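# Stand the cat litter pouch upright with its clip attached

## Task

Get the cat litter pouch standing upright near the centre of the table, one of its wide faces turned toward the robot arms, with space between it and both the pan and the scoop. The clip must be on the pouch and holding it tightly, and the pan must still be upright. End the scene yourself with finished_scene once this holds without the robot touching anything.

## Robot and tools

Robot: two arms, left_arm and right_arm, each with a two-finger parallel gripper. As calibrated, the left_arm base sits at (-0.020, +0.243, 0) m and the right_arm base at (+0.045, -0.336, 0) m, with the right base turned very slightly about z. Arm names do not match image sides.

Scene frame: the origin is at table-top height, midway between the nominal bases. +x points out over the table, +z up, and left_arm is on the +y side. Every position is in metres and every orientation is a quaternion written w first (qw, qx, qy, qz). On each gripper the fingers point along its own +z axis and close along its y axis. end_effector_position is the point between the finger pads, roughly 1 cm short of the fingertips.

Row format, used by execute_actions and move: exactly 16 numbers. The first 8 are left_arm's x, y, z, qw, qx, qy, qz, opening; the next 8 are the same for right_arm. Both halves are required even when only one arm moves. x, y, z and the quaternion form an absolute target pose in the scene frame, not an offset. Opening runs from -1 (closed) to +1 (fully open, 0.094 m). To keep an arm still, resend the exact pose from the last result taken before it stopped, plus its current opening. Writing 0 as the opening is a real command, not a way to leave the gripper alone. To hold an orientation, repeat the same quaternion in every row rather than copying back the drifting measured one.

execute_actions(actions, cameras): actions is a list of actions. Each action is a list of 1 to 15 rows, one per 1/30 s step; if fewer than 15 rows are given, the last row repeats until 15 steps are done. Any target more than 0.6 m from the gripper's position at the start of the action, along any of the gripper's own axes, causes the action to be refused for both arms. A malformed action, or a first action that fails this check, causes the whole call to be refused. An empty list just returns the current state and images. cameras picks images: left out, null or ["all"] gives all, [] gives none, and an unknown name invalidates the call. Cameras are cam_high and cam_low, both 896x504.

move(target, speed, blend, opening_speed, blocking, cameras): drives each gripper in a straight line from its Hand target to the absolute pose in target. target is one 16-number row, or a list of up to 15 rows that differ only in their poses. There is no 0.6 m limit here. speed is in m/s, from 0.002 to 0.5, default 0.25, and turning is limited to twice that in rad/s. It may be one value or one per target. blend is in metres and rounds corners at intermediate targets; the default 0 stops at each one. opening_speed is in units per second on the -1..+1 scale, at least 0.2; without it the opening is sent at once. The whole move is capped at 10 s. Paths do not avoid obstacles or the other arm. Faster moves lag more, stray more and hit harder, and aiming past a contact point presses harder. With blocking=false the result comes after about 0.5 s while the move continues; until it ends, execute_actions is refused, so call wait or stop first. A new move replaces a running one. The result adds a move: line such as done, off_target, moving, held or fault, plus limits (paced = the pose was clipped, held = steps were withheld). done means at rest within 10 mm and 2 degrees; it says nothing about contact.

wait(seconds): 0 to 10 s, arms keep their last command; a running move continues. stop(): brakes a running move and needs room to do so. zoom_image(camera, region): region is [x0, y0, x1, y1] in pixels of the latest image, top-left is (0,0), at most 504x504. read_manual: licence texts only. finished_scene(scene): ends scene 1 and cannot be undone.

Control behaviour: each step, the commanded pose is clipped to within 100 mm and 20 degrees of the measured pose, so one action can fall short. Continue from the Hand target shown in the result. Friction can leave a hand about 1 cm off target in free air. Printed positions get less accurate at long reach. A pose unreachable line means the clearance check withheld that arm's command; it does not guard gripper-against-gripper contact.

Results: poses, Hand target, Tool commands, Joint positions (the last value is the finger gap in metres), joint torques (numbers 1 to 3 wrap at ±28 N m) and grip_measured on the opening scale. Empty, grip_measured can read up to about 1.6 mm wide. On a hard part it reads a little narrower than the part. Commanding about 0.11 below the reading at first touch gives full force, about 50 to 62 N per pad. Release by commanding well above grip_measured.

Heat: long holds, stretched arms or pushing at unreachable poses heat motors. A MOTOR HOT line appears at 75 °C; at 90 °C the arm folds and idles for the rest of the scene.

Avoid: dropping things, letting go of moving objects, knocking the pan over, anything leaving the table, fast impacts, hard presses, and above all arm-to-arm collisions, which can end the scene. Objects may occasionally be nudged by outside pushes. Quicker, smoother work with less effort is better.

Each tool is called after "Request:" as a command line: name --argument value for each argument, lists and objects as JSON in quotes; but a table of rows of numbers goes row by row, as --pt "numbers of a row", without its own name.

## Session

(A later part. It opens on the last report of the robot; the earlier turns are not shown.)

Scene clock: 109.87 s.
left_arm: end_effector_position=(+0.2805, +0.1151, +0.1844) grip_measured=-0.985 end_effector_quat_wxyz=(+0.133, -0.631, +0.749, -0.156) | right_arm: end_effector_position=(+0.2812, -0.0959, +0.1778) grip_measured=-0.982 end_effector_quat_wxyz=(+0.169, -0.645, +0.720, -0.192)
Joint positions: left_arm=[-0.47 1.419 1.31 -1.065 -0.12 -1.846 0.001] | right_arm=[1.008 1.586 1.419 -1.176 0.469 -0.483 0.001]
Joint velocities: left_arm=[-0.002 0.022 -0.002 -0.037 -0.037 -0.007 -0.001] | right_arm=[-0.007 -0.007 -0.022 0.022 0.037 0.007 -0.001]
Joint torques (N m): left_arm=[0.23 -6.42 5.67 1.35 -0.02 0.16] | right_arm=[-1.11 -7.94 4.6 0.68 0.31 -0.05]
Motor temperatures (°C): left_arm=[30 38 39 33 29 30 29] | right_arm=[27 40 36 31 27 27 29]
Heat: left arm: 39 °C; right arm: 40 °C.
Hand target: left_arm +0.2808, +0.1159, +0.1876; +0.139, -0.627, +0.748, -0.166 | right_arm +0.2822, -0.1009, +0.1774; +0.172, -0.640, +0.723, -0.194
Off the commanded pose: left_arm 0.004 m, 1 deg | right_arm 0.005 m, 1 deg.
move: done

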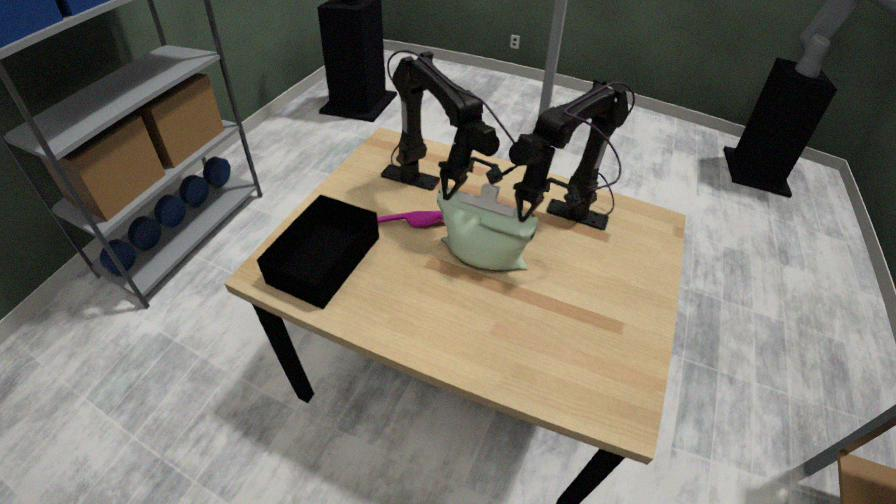

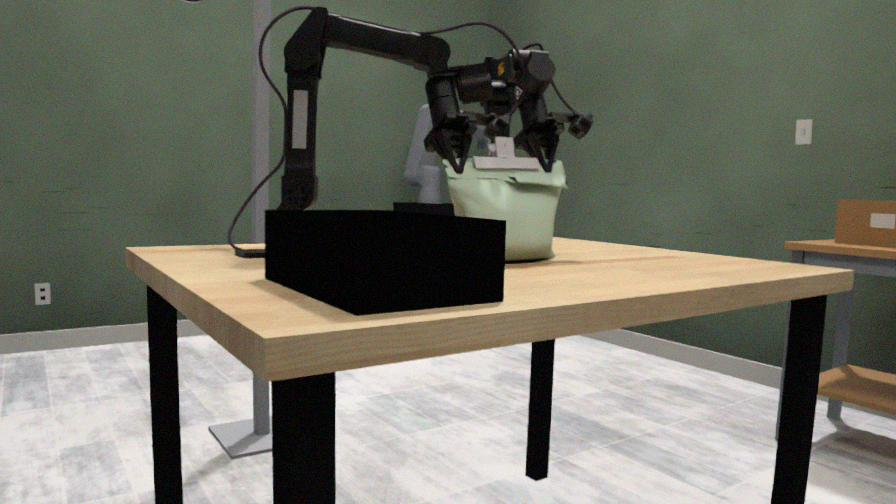

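Request:
move --target '[0.2810, 0.1160, 0.1880, 0.1390, -0.6276, 0.7478, -0.1658, -0.1, 0.2820, -0.1010, 0.1770, 0.1715, -0.6401, 0.7234, -0.1939, -0.1]' --speed 0.03 --opening_speed 0.6

Request:
zoom_image --camera "cam_high" --region '[380, 150, 560, 300]'

Request:
zoom_image --camera "cam_low" --region '[410, 80, 630, 280]'

Scene clock: 111.80 s.
left_arm: end_effector_position=(+0.2828, +0.1138, +0.1854) grip_measured=-0.102 end_effector_quat_wxyz=(+0.135, -0.630, +0.748, -0.161) | right_arm: end_effector_position=(+0.2813, -0.0957, +0.1777) grip_measured=-0.102 end_effector_quat_wxyz=(+0.169, -0.645, +0.720, -0.192)
Joint positions: left_arm=[-0.47 1.419 1.309 -1.054 -0.12 -1.846 0.042] | right_arm=[1.008 1.586 1.419 -1.175 0.469 -0.483 0.042]
Joint velocities: left_arm=[0.002 -0.012 0.017 0.007 -0.051 -0.037 0] | right_arm=[-0.012 -0.002 0.002 0.022 -0.022 -0.022 -0.001]
Joint torques (N m): left_arm=[0.28 -6.31 5.97 1.2 -0.11 0.1] | right_arm=[-0.91 -7.82 4.48 0.64 0.3 0.01]
Motor temperatures (°C): left_arm=[30 38 39 34 29 30 29] | right_arm=[27 40 36 31 27 27 28]
Heat: left arm: 39 °C; right arm: 40 °C.
Hand target: left_arm +0.2810, +0.1160, +0.1877; +0.139, -0.628, +0.748, -0.166 | right_arm +0.2819, -0.1010, +0.1769; +0.171, -0.640, +0.723, -0.194
Off the commanded pose: left_arm 0.004 m, 1 deg | right_arm 0.005 m, 1 deg.
move: done

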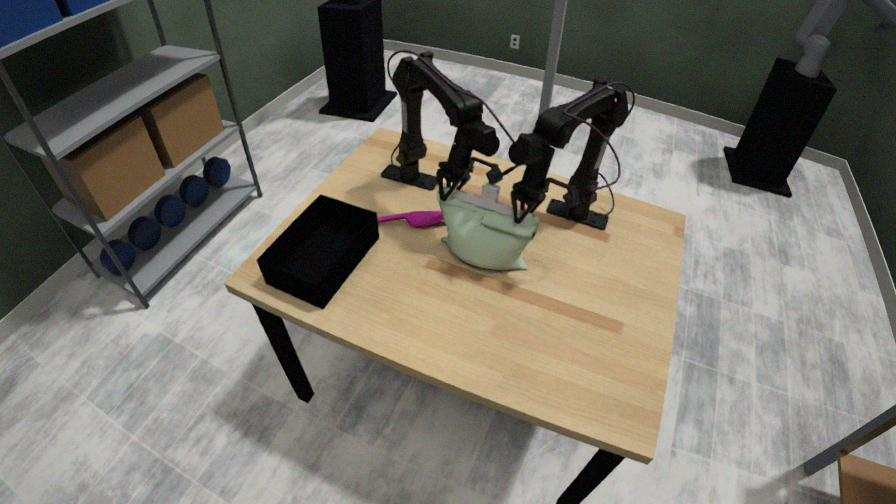

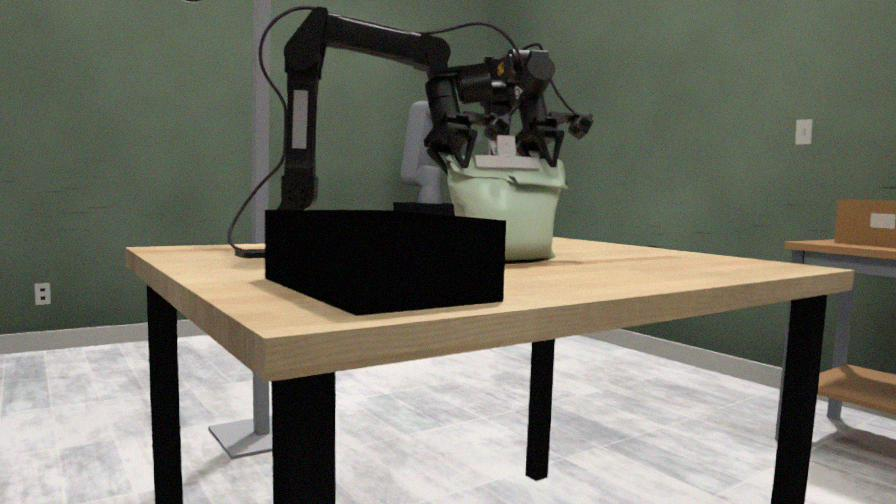

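Scaled by 2.800.

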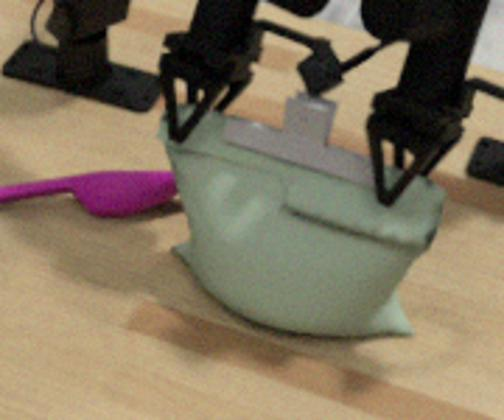

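Scaled by 2.291.

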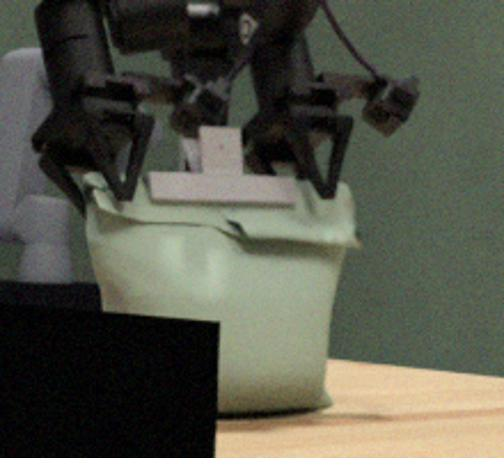

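Request:
move --pt "0.2520 0.1210 0.2510 0.1390 -0.6276 0.7478 -0.1658 -0.1 0.2470 -0.0970 0.2380 0.1715 -0.6401 0.7234 -0.1939 -0.1" --pt "0.2000 0.1350 0.2550 0.1390 -0.6276 0.7478 -0.1658 -0.1 0.1950 -0.1100 0.2300 0.1715 -0.6401 0.7234 -0.1939 -0.1" --speed '[0.08, 0.2]' --blend 0.01

Request:
zoom_image --camera "cam_high" --region '[370, 130, 570, 300]'

Request:
zoom_image --camera "cam_low" --region '[390, 80, 630, 280]'

Scene clock: 114.10 s.
left_arm: end_effector_position=(+0.2053, +0.1309, +0.2628) grip_measured=-0.102 end_effector_quat_wxyz=(+0.139, -0.626, +0.744, -0.185) | right_arm: end_effector_position=(+0.1939, -0.1033, +0.2295) grip_measured=-0.102 end_effector_quat_wxyz=(+0.168, -0.643, +0.724, -0.186)
Joint positions: left_arm=[-0.573 1.195 1.456 -1.39 -0.153 -1.937 0.042] | right_arm=[1.288 1.507 1.562 -1.544 0.5 -0.162 0.042]
Joint velocities: left_arm=[-0.012 0.012 -0.022 0.007 0.081 -0.007 0] | right_arm=[-0.002 -0.002 -0.002 -0.095 -0.007 0.022 -0.001]
Joint torques (N m): left_arm=[-0.39 -1.81 5.12 1.01 -0.28 0.06] | right_arm=[0.31 -6.27 4.14 0.3 0.48 0.14]
Motor temperatures (°C): left_arm=[30 38 39 33 29 30 29] | right_arm=[27 40 36 31 27 27 28]
Heat: left arm: 39 °C; right arm: 40 °C.
Hand target: left_arm +0.2009, +0.1355, +0.2561; +0.140, -0.627, +0.748, -0.165 | right_arm +0.1933, -0.1091, +0.2294; +0.168, -0.640, +0.724, -0.193
Off the commanded pose: left_arm 0.010 m, 2 deg | right_arm 0.007 m, 1 deg.
move: done

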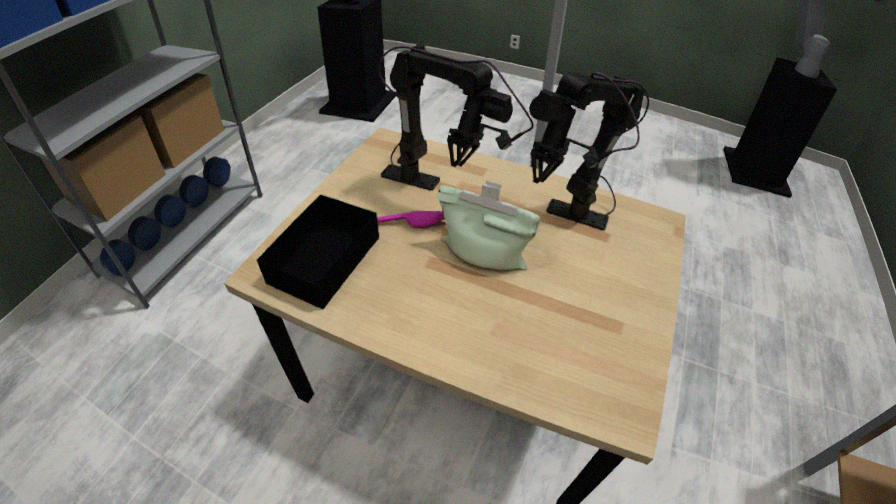

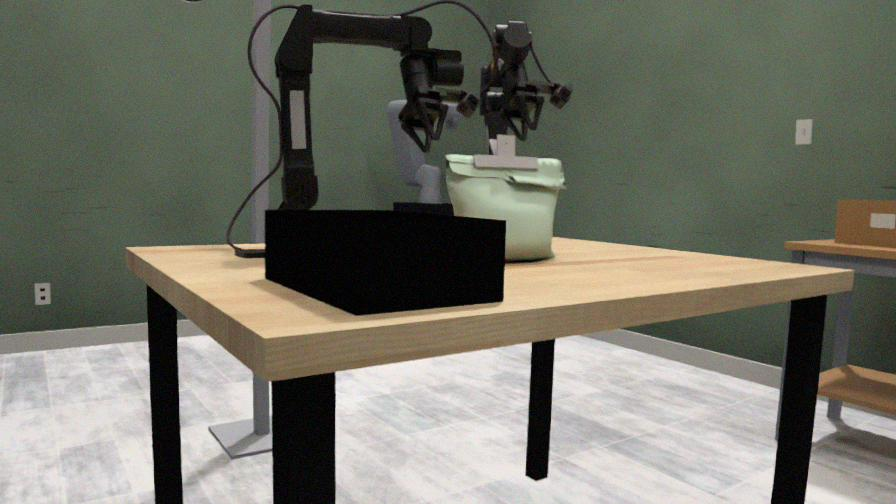

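Scaled by 2.520.

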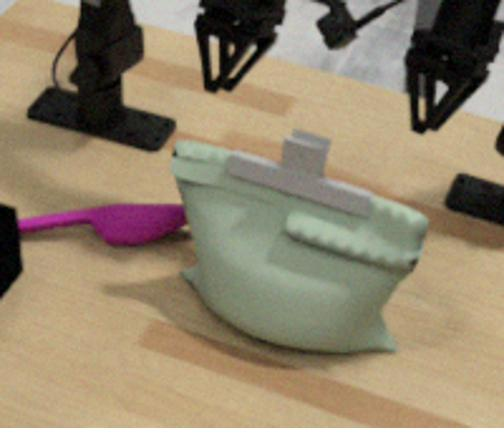

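Scaled by 2.100.

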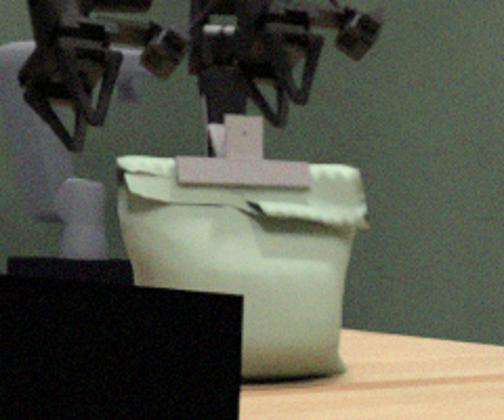

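Request:
wait --seconds 1.5

Request:
zoom_image --camera "cam_high" --region '[370, 130, 570, 300]'

Request:
zoom_image --camera "cam_low" --region '[390, 80, 630, 280]'

Scene clock: 115.73 s.
left_arm: end_effector_position=(+0.2052, +0.1310, +0.2627) grip_measured=-0.102 end_effector_quat_wxyz=(+0.139, -0.627, +0.744, -0.185) | right_arm: end_effector_position=(+0.1939, -0.1034, +0.2295) grip_measured=-0.102 end_effector_quat_wxyz=(+0.167, -0.643, +0.724, -0.186)
Joint positions: left_arm=[-0.573 1.195 1.456 -1.39 -0.153 -1.938 0.042] | right_arm=[1.288 1.507 1.562 -1.544 0.5 -0.161 0.042]
Joint velocities: left_arm=[-0.012 -0.017 -0.002 0.022 -0.007 -0.022 0] | right_arm=[0.007 -0.012 -0.027 -0.022 -0.007 0.007 0.001]
Joint torques (N m): left_arm=[-0.34 -1.74 5.23 0.98 -0.27 0] | right_arm=[0.39 -6.26 4.33 0.26 0.39 0.14]
Motor temperatures (°C): left_arm=[30 37 39 33 29 30 29] | right_arm=[27 40 36 31 27 27 28]
Heat: left arm: 39 °C; right arm: 40 °C.
Hand target: left_arm +0.2009, +0.1355, +0.2561; +0.140, -0.627, +0.748, -0.165 | right_arm +0.1933, -0.1091, +0.2294; +0.168, -0.640, +0.725, -0.193
Tool commands: left_gripper/opening=-0.1 right_gripper/opening=-0.1
Off the commanded pose: left_arm 0.010 m, 2 deg | right_arm 0.007 m, 1 deg.
wait: 1.50 s; at rest by 0.03 s

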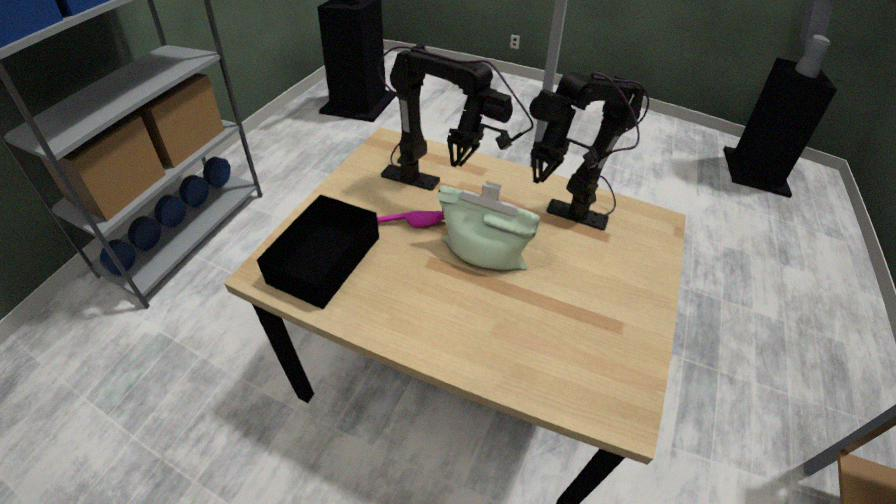

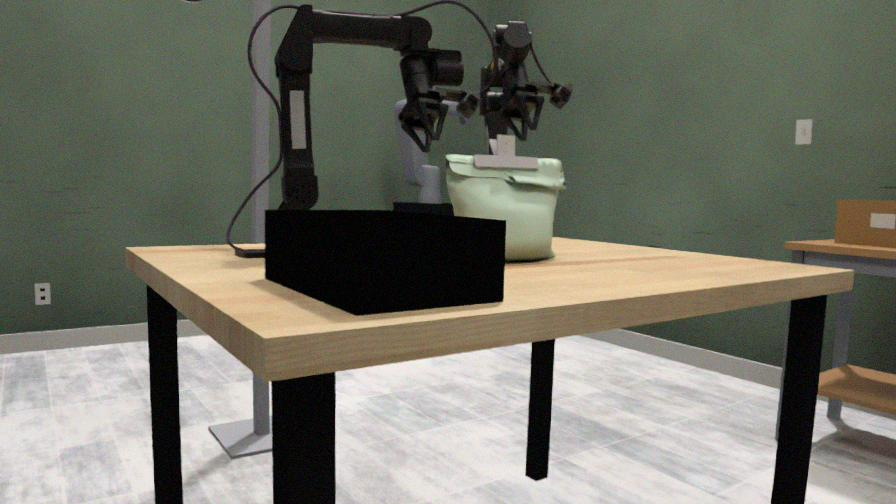

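Scaled by 2.520.

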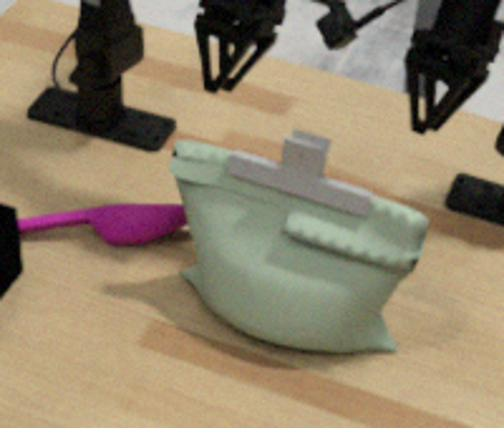

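Scaled by 2.100.

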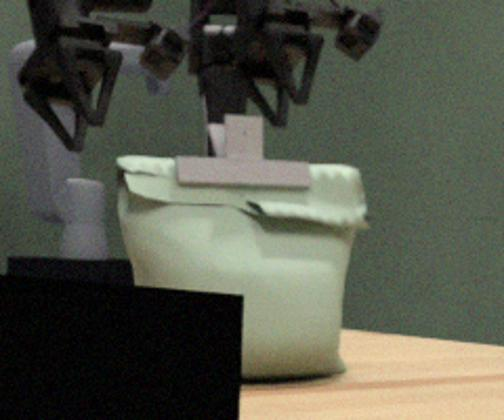

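Request:
finished_scene --scene 1

The scene is finished.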